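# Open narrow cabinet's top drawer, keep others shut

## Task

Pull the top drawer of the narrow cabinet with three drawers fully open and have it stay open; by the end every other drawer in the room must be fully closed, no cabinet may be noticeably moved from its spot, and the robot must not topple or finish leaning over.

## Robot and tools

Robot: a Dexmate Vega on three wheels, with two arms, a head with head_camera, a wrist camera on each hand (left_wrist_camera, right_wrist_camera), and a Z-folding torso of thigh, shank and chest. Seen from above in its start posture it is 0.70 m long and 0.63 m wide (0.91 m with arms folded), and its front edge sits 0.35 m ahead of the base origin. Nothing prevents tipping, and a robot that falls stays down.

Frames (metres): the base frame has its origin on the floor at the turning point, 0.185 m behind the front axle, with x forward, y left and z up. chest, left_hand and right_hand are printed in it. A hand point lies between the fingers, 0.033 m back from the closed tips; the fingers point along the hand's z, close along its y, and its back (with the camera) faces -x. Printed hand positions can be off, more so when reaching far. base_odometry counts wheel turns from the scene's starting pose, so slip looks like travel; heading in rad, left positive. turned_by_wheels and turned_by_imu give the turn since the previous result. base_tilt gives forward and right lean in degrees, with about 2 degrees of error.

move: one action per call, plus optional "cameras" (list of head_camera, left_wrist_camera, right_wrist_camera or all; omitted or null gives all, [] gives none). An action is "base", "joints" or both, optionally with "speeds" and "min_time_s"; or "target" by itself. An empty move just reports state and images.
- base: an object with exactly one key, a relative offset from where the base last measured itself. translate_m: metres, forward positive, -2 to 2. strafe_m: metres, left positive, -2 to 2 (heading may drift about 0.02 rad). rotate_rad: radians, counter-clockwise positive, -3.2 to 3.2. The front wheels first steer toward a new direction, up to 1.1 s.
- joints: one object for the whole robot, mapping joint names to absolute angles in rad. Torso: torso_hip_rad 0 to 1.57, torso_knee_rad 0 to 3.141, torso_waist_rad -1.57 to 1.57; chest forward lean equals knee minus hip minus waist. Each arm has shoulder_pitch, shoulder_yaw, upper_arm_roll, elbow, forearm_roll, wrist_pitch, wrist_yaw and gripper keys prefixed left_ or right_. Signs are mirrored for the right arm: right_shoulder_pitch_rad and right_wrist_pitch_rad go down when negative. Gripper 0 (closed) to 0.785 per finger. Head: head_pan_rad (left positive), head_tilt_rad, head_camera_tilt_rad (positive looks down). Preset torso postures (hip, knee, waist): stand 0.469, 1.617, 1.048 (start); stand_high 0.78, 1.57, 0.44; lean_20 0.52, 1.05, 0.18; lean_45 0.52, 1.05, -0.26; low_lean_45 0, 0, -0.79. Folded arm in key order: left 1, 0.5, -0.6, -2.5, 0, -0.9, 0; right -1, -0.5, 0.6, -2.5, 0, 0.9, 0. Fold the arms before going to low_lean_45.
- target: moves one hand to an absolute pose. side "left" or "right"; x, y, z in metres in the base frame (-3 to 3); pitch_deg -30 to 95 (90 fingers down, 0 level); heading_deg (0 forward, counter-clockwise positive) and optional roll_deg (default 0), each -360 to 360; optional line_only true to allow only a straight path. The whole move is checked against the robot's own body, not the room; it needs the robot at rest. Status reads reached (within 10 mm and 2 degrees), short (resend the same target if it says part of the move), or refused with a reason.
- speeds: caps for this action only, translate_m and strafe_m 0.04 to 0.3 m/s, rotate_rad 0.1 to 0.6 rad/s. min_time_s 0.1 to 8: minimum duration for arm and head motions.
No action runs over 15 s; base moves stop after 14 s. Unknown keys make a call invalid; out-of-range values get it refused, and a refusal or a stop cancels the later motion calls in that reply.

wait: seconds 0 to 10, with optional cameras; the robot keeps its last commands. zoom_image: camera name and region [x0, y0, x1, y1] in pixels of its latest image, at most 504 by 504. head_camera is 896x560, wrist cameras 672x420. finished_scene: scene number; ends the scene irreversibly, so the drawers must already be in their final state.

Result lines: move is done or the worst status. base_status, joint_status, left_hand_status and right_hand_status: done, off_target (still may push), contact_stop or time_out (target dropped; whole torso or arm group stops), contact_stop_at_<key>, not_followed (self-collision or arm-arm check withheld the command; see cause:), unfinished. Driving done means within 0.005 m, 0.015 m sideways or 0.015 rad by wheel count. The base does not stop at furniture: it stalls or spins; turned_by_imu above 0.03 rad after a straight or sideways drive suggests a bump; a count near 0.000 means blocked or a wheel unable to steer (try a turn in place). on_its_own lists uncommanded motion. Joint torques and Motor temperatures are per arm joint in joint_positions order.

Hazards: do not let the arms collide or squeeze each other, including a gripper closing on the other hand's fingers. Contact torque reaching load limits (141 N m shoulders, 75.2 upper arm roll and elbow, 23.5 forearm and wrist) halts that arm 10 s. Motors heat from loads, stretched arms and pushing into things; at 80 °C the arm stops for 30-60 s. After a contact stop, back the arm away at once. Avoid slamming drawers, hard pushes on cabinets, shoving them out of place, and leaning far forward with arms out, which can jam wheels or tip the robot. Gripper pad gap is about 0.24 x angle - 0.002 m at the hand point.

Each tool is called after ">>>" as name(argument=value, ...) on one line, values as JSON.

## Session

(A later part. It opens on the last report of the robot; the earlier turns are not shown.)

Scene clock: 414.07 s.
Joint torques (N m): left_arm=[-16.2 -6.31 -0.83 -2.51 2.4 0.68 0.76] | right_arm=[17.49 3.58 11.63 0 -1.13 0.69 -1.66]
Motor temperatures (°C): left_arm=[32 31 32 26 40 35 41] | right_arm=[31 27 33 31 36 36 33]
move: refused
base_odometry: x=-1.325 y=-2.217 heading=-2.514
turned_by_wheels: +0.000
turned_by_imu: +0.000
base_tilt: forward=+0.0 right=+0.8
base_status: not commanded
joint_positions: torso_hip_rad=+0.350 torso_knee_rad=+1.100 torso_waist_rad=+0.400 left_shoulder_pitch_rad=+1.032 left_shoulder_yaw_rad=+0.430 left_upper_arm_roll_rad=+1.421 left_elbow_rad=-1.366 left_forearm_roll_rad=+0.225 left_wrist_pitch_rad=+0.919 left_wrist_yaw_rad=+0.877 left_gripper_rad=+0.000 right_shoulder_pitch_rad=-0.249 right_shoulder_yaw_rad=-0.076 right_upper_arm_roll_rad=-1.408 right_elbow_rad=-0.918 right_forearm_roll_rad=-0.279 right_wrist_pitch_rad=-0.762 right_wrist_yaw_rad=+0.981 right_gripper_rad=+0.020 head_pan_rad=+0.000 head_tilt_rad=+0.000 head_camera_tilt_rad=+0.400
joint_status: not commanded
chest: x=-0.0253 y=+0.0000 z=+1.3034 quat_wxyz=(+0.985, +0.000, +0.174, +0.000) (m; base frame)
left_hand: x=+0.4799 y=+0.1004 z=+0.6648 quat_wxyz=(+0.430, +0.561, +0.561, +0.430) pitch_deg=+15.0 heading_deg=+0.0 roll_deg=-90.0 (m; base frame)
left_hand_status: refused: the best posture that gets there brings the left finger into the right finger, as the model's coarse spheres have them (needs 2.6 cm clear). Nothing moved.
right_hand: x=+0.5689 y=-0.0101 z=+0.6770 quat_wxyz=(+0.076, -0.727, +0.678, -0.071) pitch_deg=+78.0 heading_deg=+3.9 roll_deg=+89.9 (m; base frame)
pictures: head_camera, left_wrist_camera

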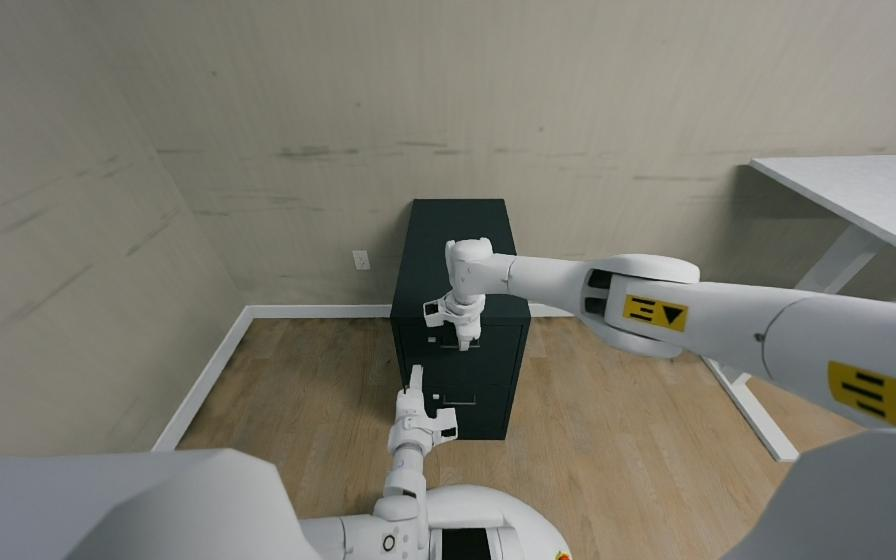

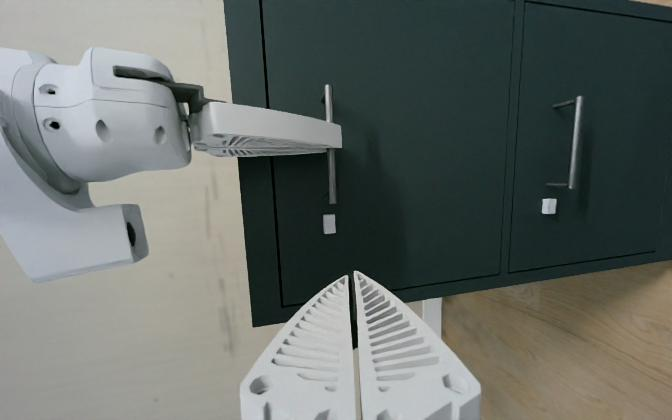

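>>> move(target={"side": "left", "x": 0.47, "y": 0.17, "z": 0.665, "pitch_deg": 10, "heading_deg": -50, "roll_deg": 90}, cameras=["head_camera", "left_wrist_camera"])

Scene clock: 415.03 s.
Joint torques (N m): left_arm=[-17.32 -4.67 -1.96 -3.94 2.47 0.2 0.96] | right_arm=[19.11 4.12 11.55 -1.31 -1.19 0.23 -1.79]
Motor temperatures (°C): left_arm=[32 31 32 26 40 35 41] | right_arm=[31 27 33 31 36 36 33]
move: refused
base_odometry: x=-1.325 y=-2.217 heading=-2.514
turned_by_wheels: +0.000
turned_by_imu: +0.000
base_tilt: forward=+0.1 right=+0.8
base_status: not commanded
joint_positions: torso_hip_rad=+0.350 torso_knee_rad=+1.100 torso_waist_rad=+0.400 left_shoulder_pitch_rad=+1.032 left_shoulder_yaw_rad=+0.430 left_upper_arm_roll_rad=+1.421 left_elbow_rad=-1.365 left_forearm_roll_rad=+0.225 left_wrist_pitch_rad=+0.919 left_wrist_yaw_rad=+0.877 left_gripper_rad=+0.000 right_shoulder_pitch_rad=-0.249 right_shoulder_yaw_rad=-0.076 right_upper_arm_roll_rad=-1.408 right_elbow_rad=-0.918 right_forearm_roll_rad=-0.279 right_wrist_pitch_rad=-0.762 right_wrist_yaw_rad=+0.981 right_gripper_rad=+0.020 head_pan_rad=+0.000 head_tilt_rad=+0.000 head_camera_tilt_rad=+0.400
joint_status: not commanded
chest: x=-0.0253 y=+0.0000 z=+1.3034 quat_wxyz=(+0.985, +0.000, +0.174, +0.000) (m; base frame)
left_hand: x=+0.4799 y=+0.1002 z=+0.6648 quat_wxyz=(+0.430, +0.561, +0.561, +0.430) pitch_deg=+15.0 heading_deg=+0.0 roll_deg=-90.0 (m; base frame)
left_hand_status: refused: no posture of the arm gets there (out of reach): the closest leaves the hand 0.9 cm and 3 deg from the pose. Nothing moved.
right_hand: x=+0.5689 y=-0.0101 z=+0.6770 quat_wxyz=(+0.076, -0.727, +0.678, -0.071) pitch_deg=+78.0 heading_deg=+3.9 roll_deg=+89.9 (m; base frame)
pictures: head_camera, left_wrist_camera

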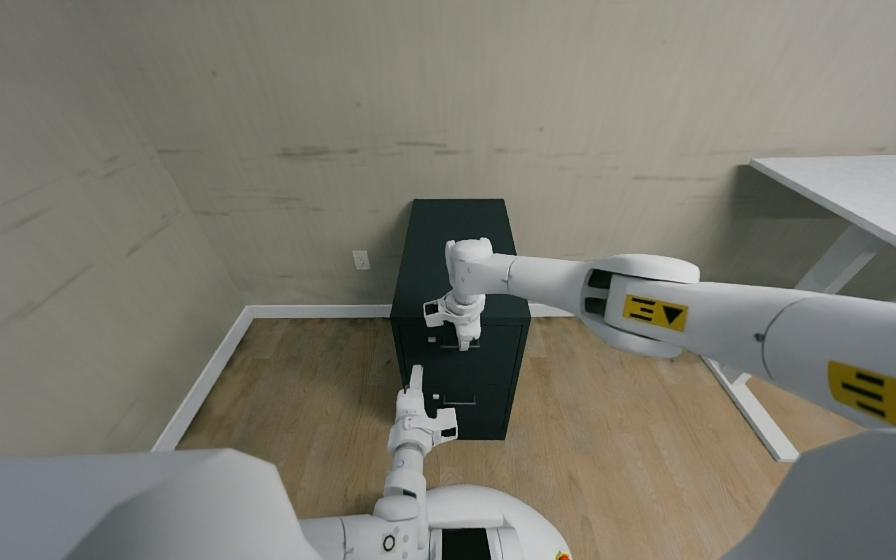

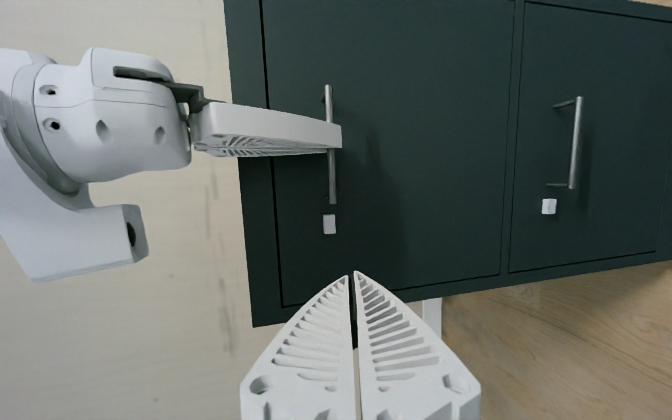

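>>> move(target={"side": "left", "x": 0.49, "y": 0.17, "z": 0.685, "pitch_deg": 25, "heading_deg": -45, "roll_deg": 90}, cameras=["head_camera", "left_wrist_camera"])

Scene clock: 420.93 s.
Joint torques (N m): left_arm=[-21.98 8.3 -5.53 -0.4 0.11 -0.14 1.27] | right_arm=[18.98 3.96 11.82 -0.95 -1.34 0.66 -1.84]
Motor temperatures (°C): left_arm=[32 31 32 26 40 35 41] | right_arm=[30 27 33 31 36 36 33]
move: done
base_odometry: x=-1.325 y=-2.217 heading=-2.514
turned_by_wheels: +0.000
turned_by_imu: +0.000
base_tilt: forward=+0.1 right=+0.7
base_status: not commanded
joint_positions: torso_hip_rad=+0.350 torso_knee_rad=+1.100 torso_waist_rad=+0.400 left_shoulder_pitch_rad=+0.546 left_shoulder_yaw_rad=+1.067 left_upper_arm_roll_rad=+1.739 left_elbow_rad=-1.329 left_forearm_roll_rad=+0.591 left_wrist_pitch_rad=-0.153 left_wrist_yaw_rad=+0.593 left_gripper_rad=+0.000 right_shoulder_pitch_rad=-0.249 right_shoulder_yaw_rad=-0.076 right_upper_arm_roll_rad=-1.408 right_elbow_rad=-0.918 right_forearm_roll_rad=-0.279 right_wrist_pitch_rad=-0.762 right_wrist_yaw_rad=+0.981 right_gripper_rad=+0.020 head_pan_rad=+0.000 head_tilt_rad=+0.000 head_camera_tilt_rad=+0.400
joint_status: not commanded
chest: x=-0.0253 y=+0.0000 z=+1.3034 quat_wxyz=(+0.985, +0.000, +0.174, +0.000) (m; base frame)
left_hand: x=+0.4900 y=+0.1696 z=+0.6848 quat_wxyz=(+0.496, +0.779, +0.323, +0.206) pitch_deg=+25.0 heading_deg=-44.9 roll_deg=-90.0 (m; base frame)
left_hand_status: reached (straight line, planned for 4.1 s): 0 mm and 0.1 deg off.
right_hand: x=+0.5689 y=-0.0101 z=+0.6770 quat_wxyz=(+0.076, -0.727, +0.678, -0.071) pitch_deg=+78.0 heading_deg=+3.9 roll_deg=+89.9 (m; base frame)
pictures: head_camera, left_wrist_camera

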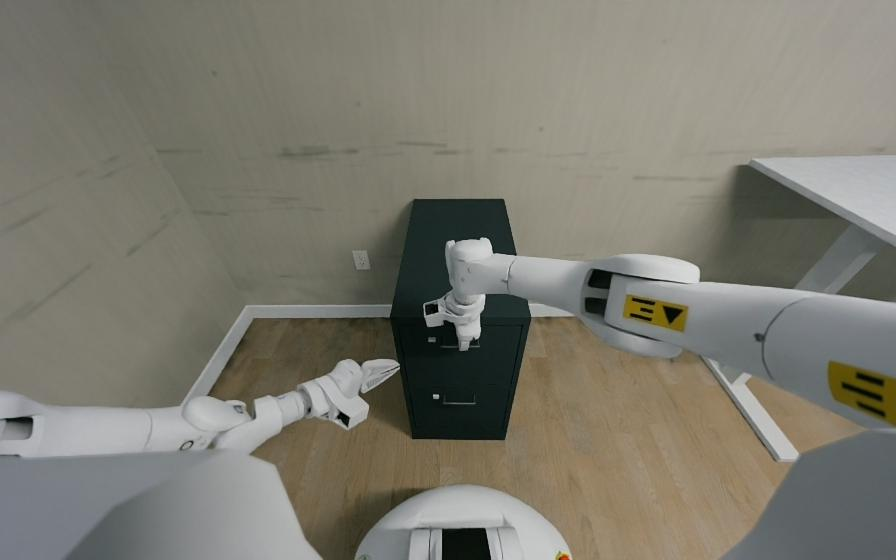

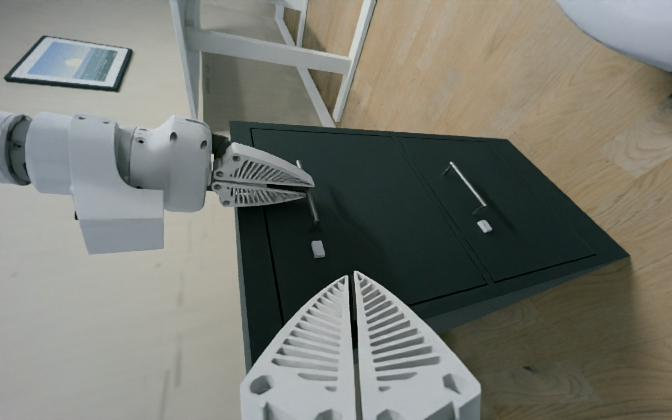

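>>> move(target={"side": "left", "x": 0.56, "y": 0.116, "z": 0.674, "pitch_deg": 25, "heading_deg": -45, "roll_deg": 90, "line_only": true}, cameras=["head_camera", "left_wrist_camera"])

>>> zoom_image(camera="left_wrist_camera", region=[220, 130, 470, 330])

Scene clock: 421.60 s.
Joint torques (N m): left_arm=[-22.06 8.71 -6.7 -0.27 -0.26 0.16 1.26] | right_arm=[18.3 2.42 11.76 -0.88 -1.42 0.74 -1.59]
Motor temperatures (°C): left_arm=[32 31 32 26 40 35 41] | right_arm=[30 27 33 31 36 36 33]
move: refused
base_odometry: x=-1.325 y=-2.217 heading=-2.514
turned_by_wheels: +0.000
turned_by_imu: +0.000
base_tilt: forward=+0.1 right=+0.7
base_status: not commanded
joint_positions: torso_hip_rad=+0.350 torso_knee_rad=+1.100 torso_waist_rad=+0.400 left_shoulder_pitch_rad=+0.545 left_shoulder_yaw_rad=+1.068 left_upper_arm_roll_rad=+1.740 left_elbow_rad=-1.327 left_forearm_roll_rad=+0.592 left_wrist_pitch_rad=-0.156 left_wrist_yaw_rad=+0.593 left_gripper_rad=+0.000 right_shoulder_pitch_rad=-0.249 right_shoulder_yaw_rad=-0.076 right_upper_arm_roll_rad=-1.408 right_elbow_rad=-0.918 right_forearm_roll_rad=-0.279 right_wrist_pitch_rad=-0.762 right_wrist_yaw_rad=+0.981 right_gripper_rad=+0.020 head_pan_rad=+0.000 head_tilt_rad=+0.000 head_camera_tilt_rad=+0.400
joint_status: not commanded
chest: x=-0.0253 y=+0.0000 z=+1.3034 quat_wxyz=(+0.985, +0.000, +0.174, +0.000) (m; base frame)
left_hand: x=+0.4899 y=+0.1699 z=+0.6849 quat_wxyz=(+0.496, +0.779, +0.323, +0.206) pitch_deg=+25.0 heading_deg=-45.0 roll_deg=+90.0 (m; base frame)
left_hand_status: refused: the best posture that gets there brings the left finger within 1.2 cm of the right finger (limit 2.6). Nothing moved.
right_hand: x=+0.5689 y=-0.0101 z=+0.6770 quat_wxyz=(+0.076, -0.727, +0.678, -0.071) pitch_deg=+78.0 heading_deg=+3.9 roll_deg=+89.9 (m; base frame)
pictures: head_camera, left_wrist_camera

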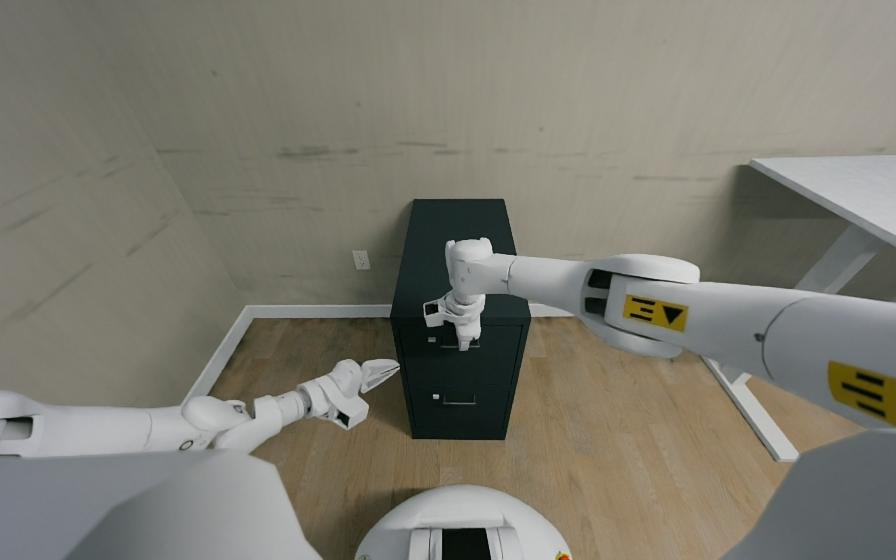

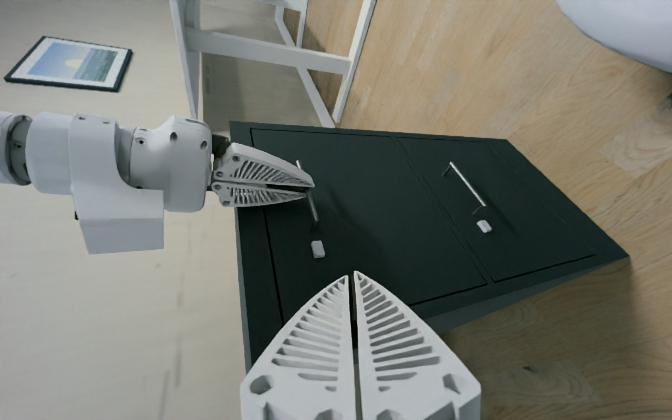

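Scaled by 2.016 from the camera's 672x420 image, which has a finer 960x600 frame.

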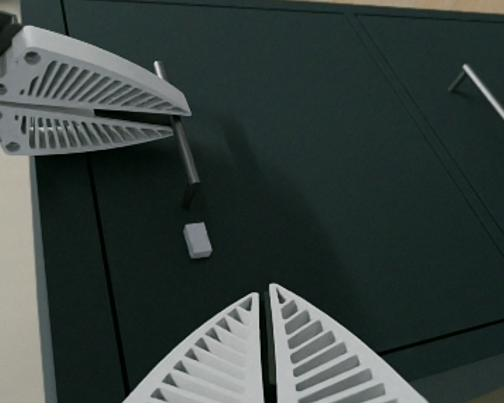

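>>> move(joints={"right_gripper_rad": 0.1}, cameras=[])

>>> move(target={"side": "right", "x": 0.545, "y": -0.012, "z": 0.80, "pitch_deg": 78, "heading_deg": 0, "roll_deg": 90, "line_only": true}, cameras=["right_wrist_camera"])

>>> move(target={"side": "left", "x": 0.55, "y": 0.121, "z": 0.674, "pitch_deg": 25, "heading_deg": -45, "roll_deg": 90, "line_only": true}, cameras=["head_camera", "left_wrist_camera"])

>>> zoom_image(camera="left_wrist_camera", region=[220, 130, 470, 330])

Scene clock: 423.47 s.
Joint torques (N m): left_arm=[-21.11 7.45 -6.05 -1.02 -0.28 -0.27 1.29] | right_arm=[21.42 3.65 11.2 -0.67 -1.68 -0.07 -2.6]
Motor temperatures (°C): left_arm=[32 31 32 26 40 35 41] | right_arm=[30 27 33 31 36 36 33]
move: done
base_odometry: x=-1.325 y=-2.217 heading=-2.514
turned_by_wheels: +0.000
turned_by_imu: +0.000
base_tilt: forward=+0.1 right=+0.7
base_status: not commanded
joint_positions: torso_hip_rad=+0.350 torso_knee_rad=+1.100 torso_waist_rad=+0.400 left_shoulder_pitch_rad=+0.545 left_shoulder_yaw_rad=+1.068 left_upper_arm_roll_rad=+1.740 left_elbow_rad=-1.327 left_forearm_roll_rad=+0.592 left_wrist_pitch_rad=-0.157 left_wrist_yaw_rad=+0.593 left_gripper_rad=+0.000 right_shoulder_pitch_rad=-0.249 right_shoulder_yaw_rad=-0.076 right_upper_arm_roll_rad=-1.408 right_elbow_rad=-0.918 right_forearm_roll_rad=-0.279 right_wrist_pitch_rad=-0.762 right_wrist_yaw_rad=+0.981 right_gripper_rad=+0.100 head_pan_rad=+0.000 head_tilt_rad=+0.000 head_camera_tilt_rad=+0.400
joint_status: all done
chest: x=-0.0253 y=+0.0000 z=+1.3033 quat_wxyz=(+0.985, +0.000, +0.174, +0.000) (m; base frame)
left_hand: x=+0.4899 y=+0.1700 z=+0.6849 quat_wxyz=(+0.496, +0.779, +0.323, +0.206) pitch_deg=+25.0 heading_deg=-45.0 roll_deg=+90.0 (m; base frame)
right_hand: x=+0.5688 y=-0.0101 z=+0.6769 quat_wxyz=(+0.076, -0.727, +0.678, -0.071) pitch_deg=+78.0 heading_deg=+4.0 roll_deg=+90.0 (m; base frame)
pictures: none
No camera images: "cameras" was empty.

Scene clock: 426.80 s.
Joint torques (N m): left_arm=[-21.26 10.98 -6.17 0.72 -0.38 -0.13 1.39] | right_arm=[36.76 -0.35 6.93 -2.97 -1.2 -0.49 -0.04]
Motor temperatures (°C): left_arm=[32 31 31 26 40 35 41] | right_arm=[31 27 33 31 36 36 33]
move: done
base_odometry: x=-1.325 y=-2.217 heading=-2.514
turned_by_wheels: +0.000
turned_by_imu: +0.000
base_tilt: forward=+0.0 right=+0.7
base_status: not commanded
joint_positions: torso_hip_rad=+0.350 torso_knee_rad=+1.100 torso_waist_rad=+0.400 left_shoulder_pitch_rad=+0.545 left_shoulder_yaw_rad=+1.068 left_upper_arm_roll_rad=+1.740 left_elbow_rad=-1.327 left_forearm_roll_rad=+0.592 left_wrist_pitch_rad=-0.157 left_wrist_yaw_rad=+0.593 left_gripper_rad=+0.000 right_shoulder_pitch_rad=-0.095 right_shoulder_yaw_rad=-0.269 right_upper_arm_roll_rad=-1.444 right_elbow_rad=-1.459 right_forearm_roll_rad=-0.319 right_wrist_pitch_rad=-1.169 right_wrist_yaw_rad=+1.246 right_gripper_rad=+0.100 head_pan_rad=+0.000 head_tilt_rad=+0.000 head_camera_tilt_rad=+0.400
joint_status: not commanded
chest: x=-0.0253 y=+0.0000 z=+1.3033 quat_wxyz=(+0.985, +0.000, +0.174, +0.000) (m; base frame)
left_hand: x=+0.4899 y=+0.1700 z=+0.6849 quat_wxyz=(+0.496, +0.779, +0.323, +0.206) pitch_deg=+25.0 heading_deg=-45.0 roll_deg=+90.0 (m; base frame)
right_hand: x=+0.5451 y=-0.0119 z=+0.7988 quat_wxyz=(+0.074, -0.703, +0.703, -0.074) pitch_deg=+78.0 heading_deg=+0.1 roll_deg=-90.0 (m; base frame)
right_hand_status: reached (straight line, planned for 2.0 s): 1 mm and 0.0 deg off.
pictures: right_wrist_camera

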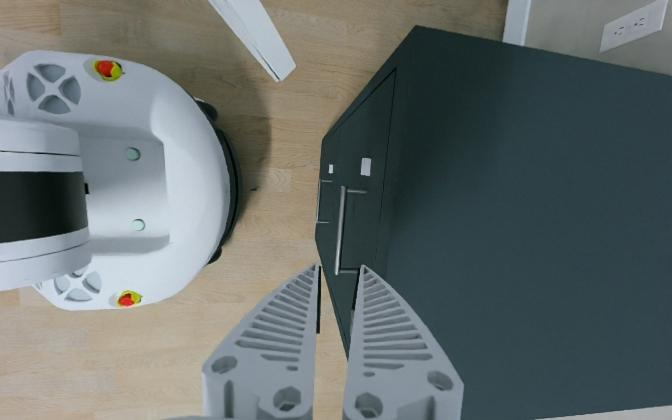

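Scene clock: 429.10 s.
Joint torques (N m): left_arm=[-26.43 2.9 -12.06 -0.15 -0.86 -0.63 0.62] | right_arm=[38.54 0.37 6.78 -3.4 -1.24 -0.33 0.02]
Motor temperatures (°C): left_arm=[32 31 32 26 40 35 41] | right_arm=[31 27 33 31 36 36 33]
move: done
base_odometry: x=-1.325 y=-2.217 heading=-2.514
turned_by_wheels: +0.000
turned_by_imu: +0.000
base_tilt: forward=+0.1 right=+0.7
base_status: not commanded
joint_positions: torso_hip_rad=+0.350 torso_knee_rad=+1.100 torso_waist_rad=+0.400 left_shoulder_pitch_rad=+0.502 left_shoulder_yaw_rad=+0.845 left_upper_arm_roll_rad=+1.711 left_elbow_rad=-1.101 left_forearm_roll_rad=+0.548 left_wrist_pitch_rad=-0.208 left_wrist_yaw_rad=+0.530 left_gripper_rad=+0.000 right_shoulder_pitch_rad=-0.093 right_shoulder_yaw_rad=-0.270 right_upper_arm_roll_rad=-1.444 right_elbow_rad=-1.463 right_forearm_roll_rad=-0.319 right_wrist_pitch_rad=-1.173 right_wrist_yaw_rad=+1.248 right_gripper_rad=+0.100 head_pan_rad=+0.000 head_tilt_rad=+0.000 head_camera_tilt_rad=+0.400
joint_status: not commanded
chest: x=-0.0253 y=+0.0000 z=+1.3033 quat_wxyz=(+0.985, +0.000, +0.174, +0.000) (m; base frame)
left_hand: x=+0.5488 y=+0.1219 z=+0.6738 quat_wxyz=(+0.496, +0.779, +0.323, +0.205) pitch_deg=+25.0 heading_deg=-45.0 roll_deg=+90.0 (m; base frame)
left_hand_status: reached (straight line, planned for 1.1 s): 2 mm and 0.0 deg off.
right_hand: x=+0.5448 y=-0.0119 z=+0.7998 quat_wxyz=(+0.074, -0.703, +0.703, -0.074) pitch_deg=+78.0 heading_deg=+0.1 roll_deg=-89.9 (m; base frame)
pictures: head_camera, left_wrist_camera

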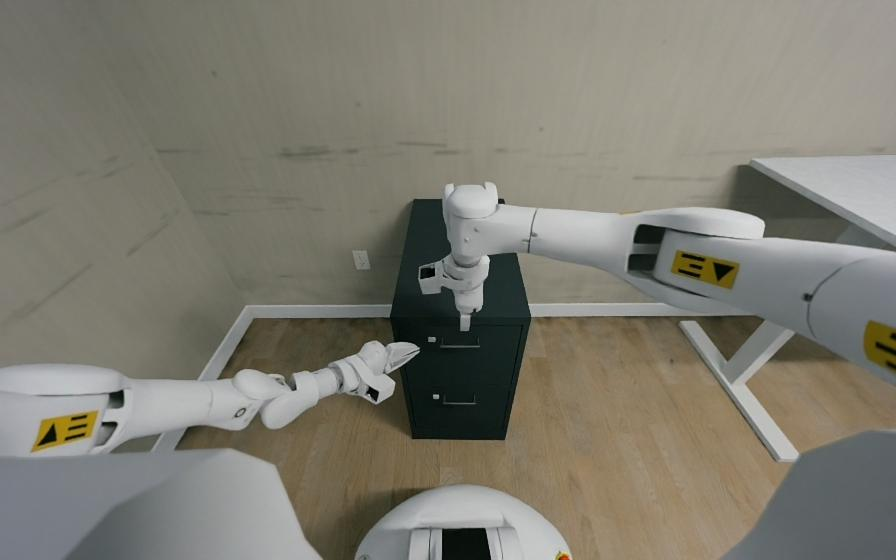

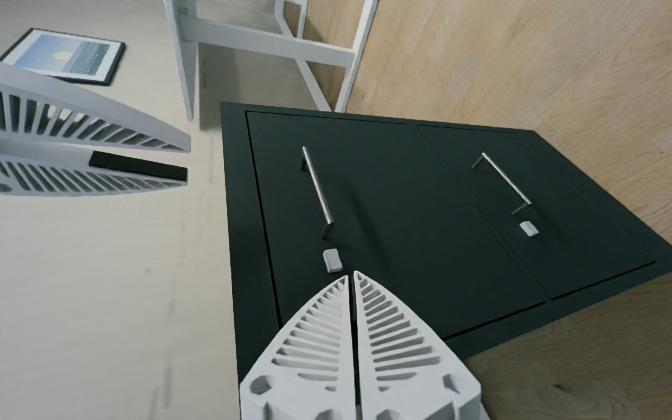

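Scaled by 2.016 from the camera's 672x420 image, which has a finer 960x600 frame.

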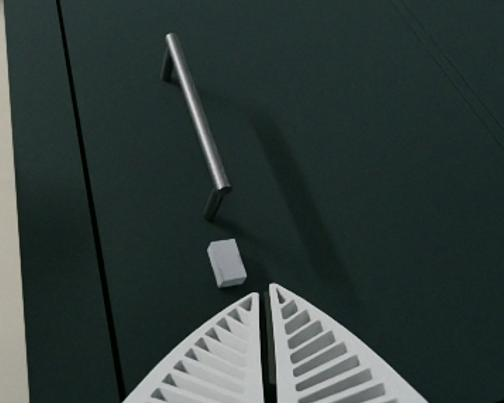

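>>> move(target={"side": "left", "x": 0.566, "y": 0.119, "z": 0.674, "pitch_deg": 25, "heading_deg": -45, "roll_deg": 90, "line_only": true}, cameras=["left_wrist_camera"])

>>> zoom_image(camera="left_wrist_camera", region=[220, 130, 470, 330])

Scene clock: 431.40 s.
Joint torques (N m): left_arm=[-25.34 1.84 -11.73 -0.68 -1.15 -0.48 1.6] | right_arm=[37.86 -0.97 6.69 -4.62 -1.16 -0.21 -0.06]
Motor temperatures (°C): left_arm=[32 31 32 26 40 35 41] | right_arm=[31 27 33 31 36 36 33]
move: done
base_odometry: x=-1.325 y=-2.217 heading=-2.514
turned_by_wheels: +0.000
turned_by_imu: +0.000
base_tilt: forward=+0.1 right=+0.7
base_status: not commanded
joint_positions: torso_hip_rad=+0.350 torso_knee_rad=+1.100 torso_waist_rad=+0.400 left_shoulder_pitch_rad=+0.486 left_shoulder_yaw_rad=+0.789 left_upper_arm_roll_rad=+1.706 left_elbow_rad=-1.006 left_forearm_roll_rad=+0.541 left_wrist_pitch_rad=-0.255 left_wrist_yaw_rad=+0.531 left_gripper_rad=+0.000 right_shoulder_pitch_rad=-0.093 right_shoulder_yaw_rad=-0.270 right_upper_arm_roll_rad=-1.444 right_elbow_rad=-1.463 right_forearm_roll_rad=-0.319 right_wrist_pitch_rad=-1.173 right_wrist_yaw_rad=+1.248 right_gripper_rad=+0.100 head_pan_rad=+0.000 head_tilt_rad=+0.000 head_camera_tilt_rad=+0.400
joint_status: not commanded
chest: x=-0.0253 y=+0.0000 z=+1.3033 quat_wxyz=(+0.985, +0.000, +0.174, +0.000) (m; base frame)
left_hand: x=+0.5650 y=+0.1192 z=+0.6736 quat_wxyz=(+0.496, +0.779, +0.323, +0.205) pitch_deg=+25.0 heading_deg=-45.0 roll_deg=+90.0 (m; base frame)
left_hand_status: reached (straight line, planned for 0.6 s): 1 mm and 0.0 deg off.
right_hand: x=+0.5448 y=-0.0119 z=+0.7998 quat_wxyz=(+0.074, -0.703, +0.703, -0.074) pitch_deg=+78.0 heading_deg=+0.1 roll_deg=-89.9 (m; base frame)
pictures: left_wrist_camera

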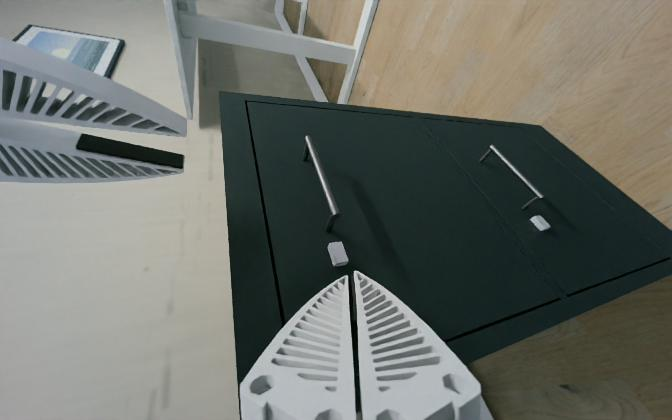

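Scaled by 2.016 from the camera's 672x420 image, which has a finer 960x600 frame.

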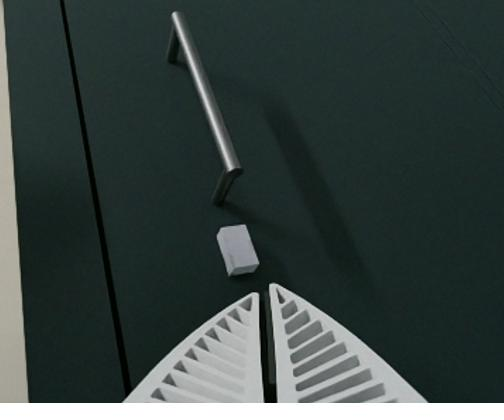

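>>> move(target={"side": "left", "x": 0.566, "y": 0.1, "z": 0.674, "pitch_deg": 25, "heading_deg": -45, "roll_deg": 90, "line_only": true}, cameras=["left_wrist_camera"])

>>> zoom_image(camera="left_wrist_camera", region=[220, 130, 470, 330])

Scene clock: 433.00 s.
Joint torques (N m): left_arm=[-16.39 2.17 -11.92 -2.08 -0.98 -0.12 0.86] | right_arm=[37.94 -1.22 7.27 -3.79 -1.24 -0.32 0.04]
Motor temperatures (°C): left_arm=[32 31 32 26 40 35 41] | right_arm=[31 27 33 31 36 36 33]
move: done
base_odometry: x=-1.325 y=-2.217 heading=-2.514
turned_by_wheels: +0.000
turned_by_imu: +0.000
base_tilt: forward=+0.1 right=+0.7
base_status: not commanded
joint_positions: torso_hip_rad=+0.350 torso_knee_rad=+1.100 torso_waist_rad=+0.400 left_shoulder_pitch_rad=+0.488 left_shoulder_yaw_rad=+0.777 left_upper_arm_roll_rad=+1.703 left_elbow_rad=-1.044 left_forearm_roll_rad=+0.535 left_wrist_pitch_rad=-0.213 left_wrist_yaw_rad=+0.503 left_gripper_rad=+0.000 right_shoulder_pitch_rad=-0.093 right_shoulder_yaw_rad=-0.270 right_upper_arm_roll_rad=-1.444 right_elbow_rad=-1.463 right_forearm_roll_rad=-0.319 right_wrist_pitch_rad=-1.173 right_wrist_yaw_rad=+1.248 right_gripper_rad=+0.100 head_pan_rad=+0.000 head_tilt_rad=+0.000 head_camera_tilt_rad=+0.400
joint_status: not commanded
chest: x=-0.0253 y=+0.0000 z=+1.3033 quat_wxyz=(+0.985, +0.000, +0.174, +0.000) (m; base frame)
left_hand: x=+0.5659 y=+0.1017 z=+0.6738 quat_wxyz=(+0.496, +0.779, +0.323, +0.206) pitch_deg=+25.0 heading_deg=-45.0 roll_deg=-90.0 (m; base frame)
left_hand_status: reached (straight line, planned for 0.4 s): 2 mm and 0.0 deg off.
right_hand: x=+0.5448 y=-0.0119 z=+0.7998 quat_wxyz=(+0.074, -0.703, +0.703, -0.074) pitch_deg=+78.0 heading_deg=+0.1 roll_deg=-89.9 (m; base frame)
pictures: left_wrist_camera

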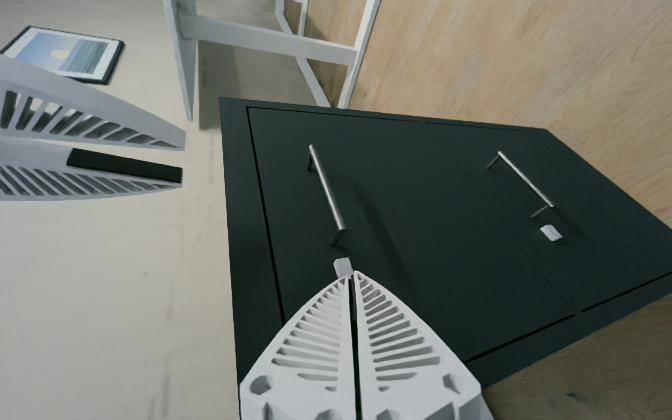

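Scaled by 2.016 from the camera's 672x420 image, which has a finer 960x600 frame.

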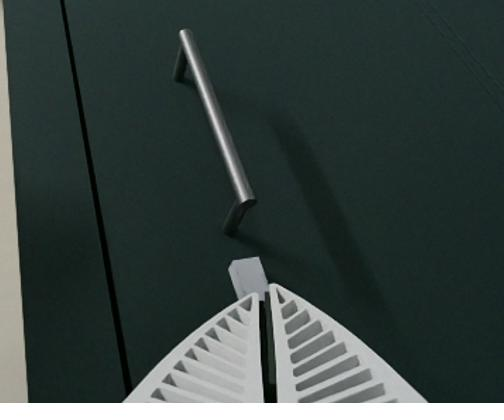

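>>> move(target={"side": "left", "x": 0.566, "y": 0.122, "z": 0.672, "pitch_deg": 25, "heading_deg": -45, "roll_deg": 90, "line_only": true}, cameras=[])

>>> move(target={"side": "left", "x": 0.581, "y": 0.122, "z": 0.672, "pitch_deg": 25, "heading_deg": -45, "roll_deg": 90, "line_only": true}, cameras=["left_wrist_camera"])

>>> zoom_image(camera="left_wrist_camera", region=[220, 130, 470, 330])

Scene clock: 434.77 s.
Joint torques (N m): left_arm=[-26.11 7.25 -6.16 1.36 -0.83 -0.87 1.3] | right_arm=[38.55 -0.93 6.59 -4.57 -1.11 -0.86 -0.11]
Motor temperatures (°C): left_arm=[32 31 32 26 40 35 41] | right_arm=[31 27 33 31 36 36 33]
move: done
base_odometry: x=-1.325 y=-2.217 heading=-2.514
turned_by_wheels: +0.000
turned_by_imu: +0.000
base_tilt: forward=+0.0 right=+0.7
base_status: not commanded
joint_positions: torso_hip_rad=+0.350 torso_knee_rad=+1.100 torso_waist_rad=+0.400 left_shoulder_pitch_rad=+0.487 left_shoulder_yaw_rad=+0.778 left_upper_arm_roll_rad=+1.707 left_elbow_rad=-0.981 left_forearm_roll_rad=+0.541 left_wrist_pitch_rad=-0.267 left_wrist_yaw_rad=+0.540 left_gripper_rad=+0.000 right_shoulder_pitch_rad=-0.093 right_shoulder_yaw_rad=-0.270 right_upper_arm_roll_rad=-1.444 right_elbow_rad=-1.463 right_forearm_roll_rad=-0.319 right_wrist_pitch_rad=-1.173 right_wrist_yaw_rad=+1.248 right_gripper_rad=+0.100 head_pan_rad=+0.000 head_tilt_rad=+0.000 head_camera_tilt_rad=+0.400
joint_status: not commanded
chest: x=-0.0253 y=+0.0000 z=+1.3033 quat_wxyz=(+0.985, +0.000, +0.174, +0.000) (m; base frame)
left_hand: x=+0.5659 y=+0.1207 z=+0.6719 quat_wxyz=(+0.496, +0.779, +0.323, +0.206) pitch_deg=+25.0 heading_deg=-45.0 roll_deg=+90.0 (m; base frame)
left_hand_status: reached (straight line, planned for 0.5 s): 1 mm and 0.0 deg off.
right_hand: x=+0.5448 y=-0.0119 z=+0.7998 quat_wxyz=(+0.074, -0.703, +0.703, -0.074) pitch_deg=+78.0 heading_deg=+0.1 roll_deg=-89.9 (m; base frame)
pictures: none
No camera images: "cameras" was empty.

Scene clock: 436.57 s.
Joint torques (N m): left_arm=[-29.18 -1.35 -12.61 0.77 -1.56 0.06 1.35] | right_arm=[36.88 -2.1 7.05 -3.11 -1.21 -0.09 -0.15]
Motor temperatures (°C): left_arm=[32 31 32 26 40 35 41] | right_arm=[31 27 33 31 36 36 33]
move: done
base_odometry: x=-1.325 y=-2.217 heading=-2.514
turned_by_wheels: +0.000
turned_by_imu: +0.000
base_tilt: forward=+0.1 right=+0.7
base_status: not commanded
joint_positions: torso_hip_rad=+0.350 torso_knee_rad=+1.100 torso_waist_rad=+0.400 left_shoulder_pitch_rad=+0.473 left_shoulder_yaw_rad=+0.719 left_upper_arm_roll_rad=+1.705 left_elbow_rad=-0.864 left_forearm_roll_rad=+0.538 left_wrist_pitch_rad=-0.327 left_wrist_yaw_rad=+0.553 left_gripper_rad=+0.000 right_shoulder_pitch_rad=-0.093 right_shoulder_yaw_rad=-0.270 right_upper_arm_roll_rad=-1.444 right_elbow_rad=-1.463 right_forearm_roll_rad=-0.319 right_wrist_pitch_rad=-1.173 right_wrist_yaw_rad=+1.248 right_gripper_rad=+0.100 head_pan_rad=+0.000 head_tilt_rad=+0.000 head_camera_tilt_rad=+0.400
joint_status: not commanded
chest: x=-0.0253 y=+0.0000 z=+1.3033 quat_wxyz=(+0.985, +0.000, +0.174, +0.000) (m; base frame)
left_hand: x=+0.5801 y=+0.1221 z=+0.6715 quat_wxyz=(+0.496, +0.779, +0.323, +0.205) pitch_deg=+25.1 heading_deg=-45.0 roll_deg=+90.0 (m; base frame)
left_hand_status: reached (straight line, planned for 0.7 s): 1 mm and 0.1 deg off.
right_hand: x=+0.5448 y=-0.0119 z=+0.7998 quat_wxyz=(+0.074, -0.703, +0.703, -0.074) pitch_deg=+78.0 heading_deg=+0.1 roll_deg=-89.9 (m; base frame)
pictures: left_wrist_camera

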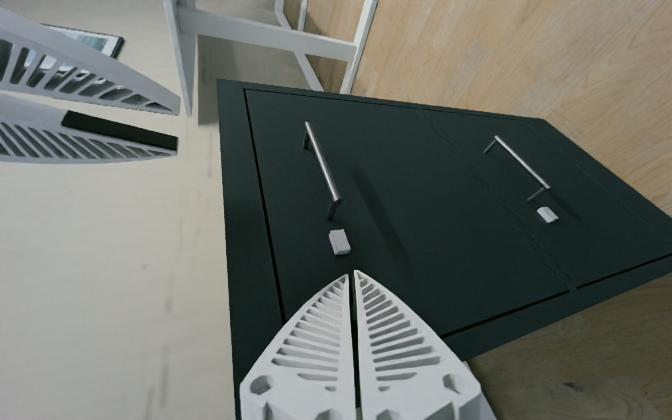

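Scaled by 2.016 from the camera's 672x420 image, which has a finer 960x600 frame.

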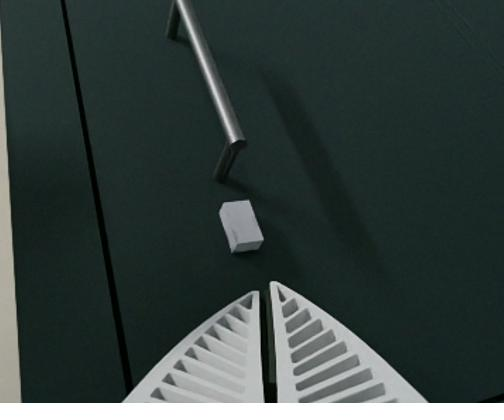

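>>> move(base={"translate_m": 0.01}, speeds={"translate_m": 0.04}, cameras=["left_wrist_camera"])

>>> move(target={"side": "left", "x": 0.581, "y": 0.1, "z": 0.672, "pitch_deg": 25, "heading_deg": -45, "roll_deg": 90, "line_only": true}, cameras=["left_wrist_camera"])

>>> zoom_image(camera="left_wrist_camera", region=[220, 130, 470, 330])

Scene clock: 438.07 s.
Joint torques (N m): left_arm=[-31.18 -4.78 -12.1 -0.59 -3.08 2.21 1.6] | right_arm=[39.14 -0.6 7.15 -1.81 -1.08 -1.17 -0.26]
Motor temperatures (°C): left_arm=[32 31 32 26 40 35 41] | right_arm=[31 27 33 31 36 36 33]
move: done
base_odometry: x=-1.333 y=-2.223 heading=-2.515
turned_by_wheels: +0.000
turned_by_imu: +0.000
base_tilt: forward=+0.1 right=+0.7
base_status: done
joint_positions: torso_hip_rad=+0.350 torso_knee_rad=+1.100 torso_waist_rad=+0.400 left_shoulder_pitch_rad=+0.473 left_shoulder_yaw_rad=+0.717 left_upper_arm_roll_rad=+1.705 left_elbow_rad=-0.861 left_forearm_roll_rad=+0.538 left_wrist_pitch_rad=-0.330 left_wrist_yaw_rad=+0.553 left_gripper_rad=+0.000 right_shoulder_pitch_rad=-0.093 right_shoulder_yaw_rad=-0.270 right_upper_arm_roll_rad=-1.444 right_elbow_rad=-1.463 right_forearm_roll_rad=-0.319 right_wrist_pitch_rad=-1.173 right_wrist_yaw_rad=+1.249 right_gripper_rad=+0.100 head_pan_rad=+0.000 head_tilt_rad=+0.000 head_camera_tilt_rad=+0.400
joint_status: not commanded
chest: x=-0.0254 y=+0.0000 z=+1.3034 quat_wxyz=(+0.985, +0.000, +0.174, +0.000) (m; base frame)
left_hand: x=+0.5802 y=+0.1222 z=+0.6715 quat_wxyz=(+0.496, +0.780, +0.323, +0.205) pitch_deg=+25.1 heading_deg=-45.0 roll_deg=+90.0 (m; base frame)
right_hand: x=+0.5447 y=-0.0119 z=+0.7999 quat_wxyz=(+0.074, -0.703, +0.703, -0.074) pitch_deg=+78.0 heading_deg=+0.1 roll_deg=-89.9 (m; base frame)
pictures: left_wrist_camera

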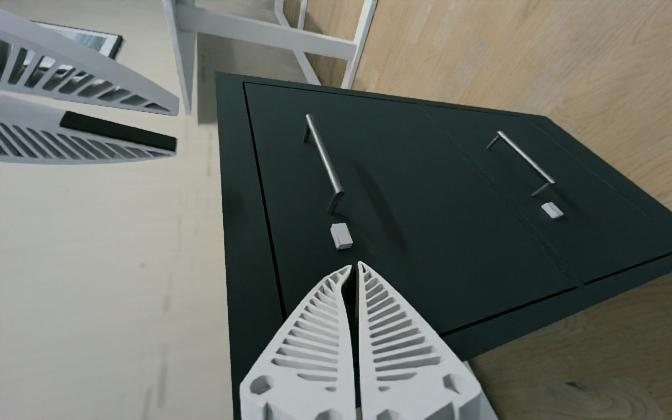

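Scene clock: 439.53 s.
Joint torques (N m): left_arm=[-36.94 -11.87 -26.4 -4.5 -4.22 1.66 4.26] | right_arm=[37.84 -2.17 6.61 -2.71 -1.22 -0.25 -0.2]
Motor temperatures (°C): left_arm=[32 31 32 26 40 35 41] | right_arm=[31 27 33 31 36 36 33]
move: done
base_odometry: x=-1.333 y=-2.223 heading=-2.514
turned_by_wheels: +0.000
turned_by_imu: +0.000
base_tilt: forward=+0.1 right=+0.7
base_status: not commanded
joint_positions: torso_hip_rad=+0.350 torso_knee_rad=+1.100 torso_waist_rad=+0.400 left_shoulder_pitch_rad=+0.476 left_shoulder_yaw_rad=+0.712 left_upper_arm_roll_rad=+1.701 left_elbow_rad=-0.920 left_forearm_roll_rad=+0.531 left_wrist_pitch_rad=-0.274 left_wrist_yaw_rad=+0.515 left_gripper_rad=+0.000 right_shoulder_pitch_rad=-0.093 right_shoulder_yaw_rad=-0.270 right_upper_arm_roll_rad=-1.444 right_elbow_rad=-1.463 right_forearm_roll_rad=-0.319 right_wrist_pitch_rad=-1.173 right_wrist_yaw_rad=+1.249 right_gripper_rad=+0.100 head_pan_rad=+0.000 head_tilt_rad=+0.000 head_camera_tilt_rad=+0.400
joint_status: not commanded
chest: x=-0.0254 y=+0.0000 z=+1.3034 quat_wxyz=(+0.985, +0.000, +0.174, +0.000) (m; base frame)
left_hand: x=+0.5796 y=+0.1020 z=+0.6703 quat_wxyz=(+0.495, +0.780, +0.323, +0.205) pitch_deg=+25.2 heading_deg=-45.1 roll_deg=-90.0 (m; base frame)
left_hand_status: reached (straight line, planned for 0.5 s): 3 mm and 0.2 deg off.
right_hand: x=+0.5447 y=-0.0119 z=+0.7999 quat_wxyz=(+0.074, -0.703, +0.703, -0.074) pitch_deg=+78.0 heading_deg=+0.1 roll_deg=-89.9 (m; base frame)
pictures: left_wrist_camera

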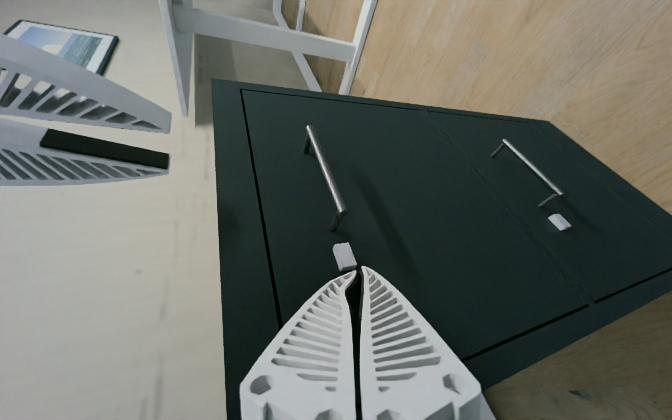

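Scaled by 2.016 from the camera's 672x420 image, which has a finer 960x600 frame.

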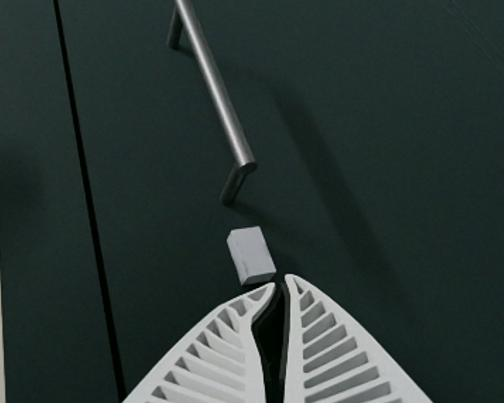

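>>> move(target={"side": "left", "x": 0.577, "y": 0.106, "z": 0.682, "pitch_deg": 25, "heading_deg": -45, "roll_deg": 90, "line_only": true}, cameras=["left_wrist_camera"])

>>> move(target={"side": "left", "x": 0.577, "y": 0.085, "z": 0.682, "pitch_deg": 25, "heading_deg": -45, "roll_deg": 90, "line_only": true}, cameras=["left_wrist_camera"])

>>> zoom_image(camera="left_wrist_camera", region=[220, 130, 470, 330])

Scene clock: 441.57 s.
Joint torques (N m): left_arm=[-32.78 5.62 -17.54 -1.44 -2.37 1.3 2.32] | right_arm=[38.34 -1.72 7.02 -2.58 -1.17 -0.88 -0.23]
Motor temperatures (°C): left_arm=[32 31 32 26 40 35 41] | right_arm=[31 27 33 31 36 36 33]
move: done
base_odometry: x=-1.333 y=-2.223 heading=-2.515
turned_by_wheels: +0.000
turned_by_imu: +0.000
base_tilt: forward=+0.1 right=+0.7
base_status: not commanded
joint_positions: torso_hip_rad=+0.350 torso_knee_rad=+1.100 torso_waist_rad=+0.400 left_shoulder_pitch_rad=+0.468 left_shoulder_yaw_rad=+0.773 left_upper_arm_roll_rad=+1.699 left_elbow_rad=-1.019 left_forearm_roll_rad=+0.530 left_wrist_pitch_rad=-0.245 left_wrist_yaw_rad=+0.493 left_gripper_rad=+0.000 right_shoulder_pitch_rad=-0.093 right_shoulder_yaw_rad=-0.270 right_upper_arm_roll_rad=-1.444 right_elbow_rad=-1.463 right_forearm_roll_rad=-0.319 right_wrist_pitch_rad=-1.173 right_wrist_yaw_rad=+1.249 right_gripper_rad=+0.100 head_pan_rad=+0.000 head_tilt_rad=+0.000 head_camera_tilt_rad=+0.400
joint_status: not commanded
chest: x=-0.0253 y=+0.0000 z=+1.3033 quat_wxyz=(+0.985, +0.000, +0.174, +0.000) (m; base frame)
left_hand: x=+0.5762 y=+0.1056 z=+0.6806 quat_wxyz=(+0.496, +0.780, +0.323, +0.205) pitch_deg=+25.1 heading_deg=-45.1 roll_deg=+90.0 (m; base frame)
left_hand_status: reached (straight line, planned for 0.7 s): 2 mm and 0.1 deg off.
right_hand: x=+0.5448 y=-0.0119 z=+0.7997 quat_wxyz=(+0.074, -0.703, +0.703, -0.074) pitch_deg=+78.0 heading_deg=+0.1 roll_deg=-89.9 (m; base frame)
pictures: left_wrist_camera

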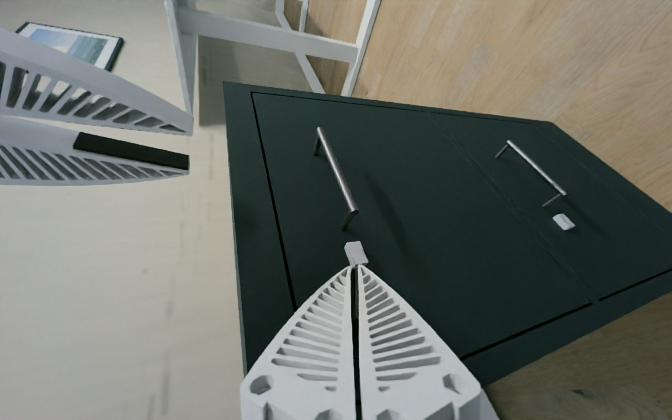

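Scene clock: 442.90 s.
Joint torques (N m): left_arm=[-32.88 -13.03 -24.74 -5.81 -2.85 1.13 3.63] | right_arm=[37.49 -1.82 6.66 -2.06 -1.17 -0.12 -0.18]
Motor temperatures (°C): left_arm=[32 31 32 26 40 35 41] | right_arm=[31 27 33 31 36 36 33]
move: done
base_odometry: x=-1.333 y=-2.223 heading=-2.515
turned_by_wheels: +0.000
turned_by_imu: +0.000
base_tilt: forward=+0.1 right=+0.7
base_status: not commanded
joint_positions: torso_hip_rad=+0.350 torso_knee_rad=+1.100 torso_waist_rad=+0.400 left_shoulder_pitch_rad=+0.471 left_shoulder_yaw_rad=+0.763 left_upper_arm_roll_rad=+1.695 left_elbow_rad=-1.064 left_forearm_roll_rad=+0.525 left_wrist_pitch_rad=-0.197 left_wrist_yaw_rad=+0.462 left_gripper_rad=+0.000 right_shoulder_pitch_rad=-0.093 right_shoulder_yaw_rad=-0.270 right_upper_arm_roll_rad=-1.444 right_elbow_rad=-1.463 right_forearm_roll_rad=-0.319 right_wrist_pitch_rad=-1.173 right_wrist_yaw_rad=+1.249 right_gripper_rad=+0.100 head_pan_rad=+0.000 head_tilt_rad=+0.000 head_camera_tilt_rad=+0.400
joint_status: not commanded
chest: x=-0.0253 y=+0.0000 z=+1.3033 quat_wxyz=(+0.985, +0.000, +0.174, +0.000) (m; base frame)
left_hand: x=+0.5759 y=+0.0874 z=+0.6805 quat_wxyz=(+0.495, +0.780, +0.323, +0.205) pitch_deg=+25.2 heading_deg=-45.0 roll_deg=-90.0 (m; base frame)
left_hand_status: reached (straight line, planned for 0.5 s): 3 mm and 0.2 deg off.
right_hand: x=+0.5448 y=-0.0119 z=+0.7998 quat_wxyz=(+0.074, -0.703, +0.703, -0.074) pitch_deg=+78.0 heading_deg=+0.1 roll_deg=-89.9 (m; base frame)
pictures: left_wrist_camera

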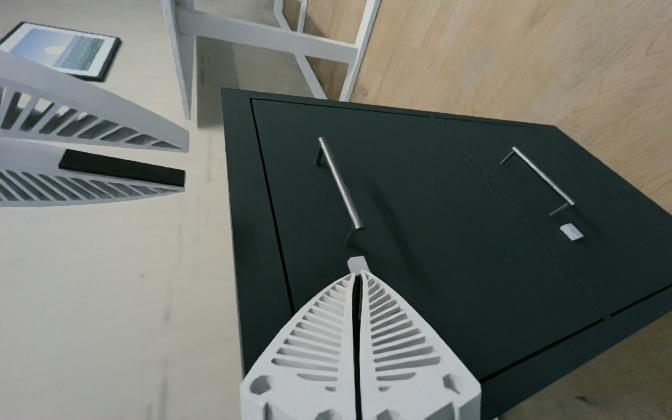

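Scaled by 2.016 from the camera's 672x420 image, which has a finer 960x600 frame.

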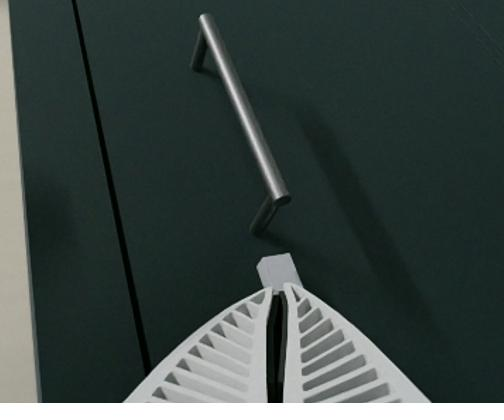

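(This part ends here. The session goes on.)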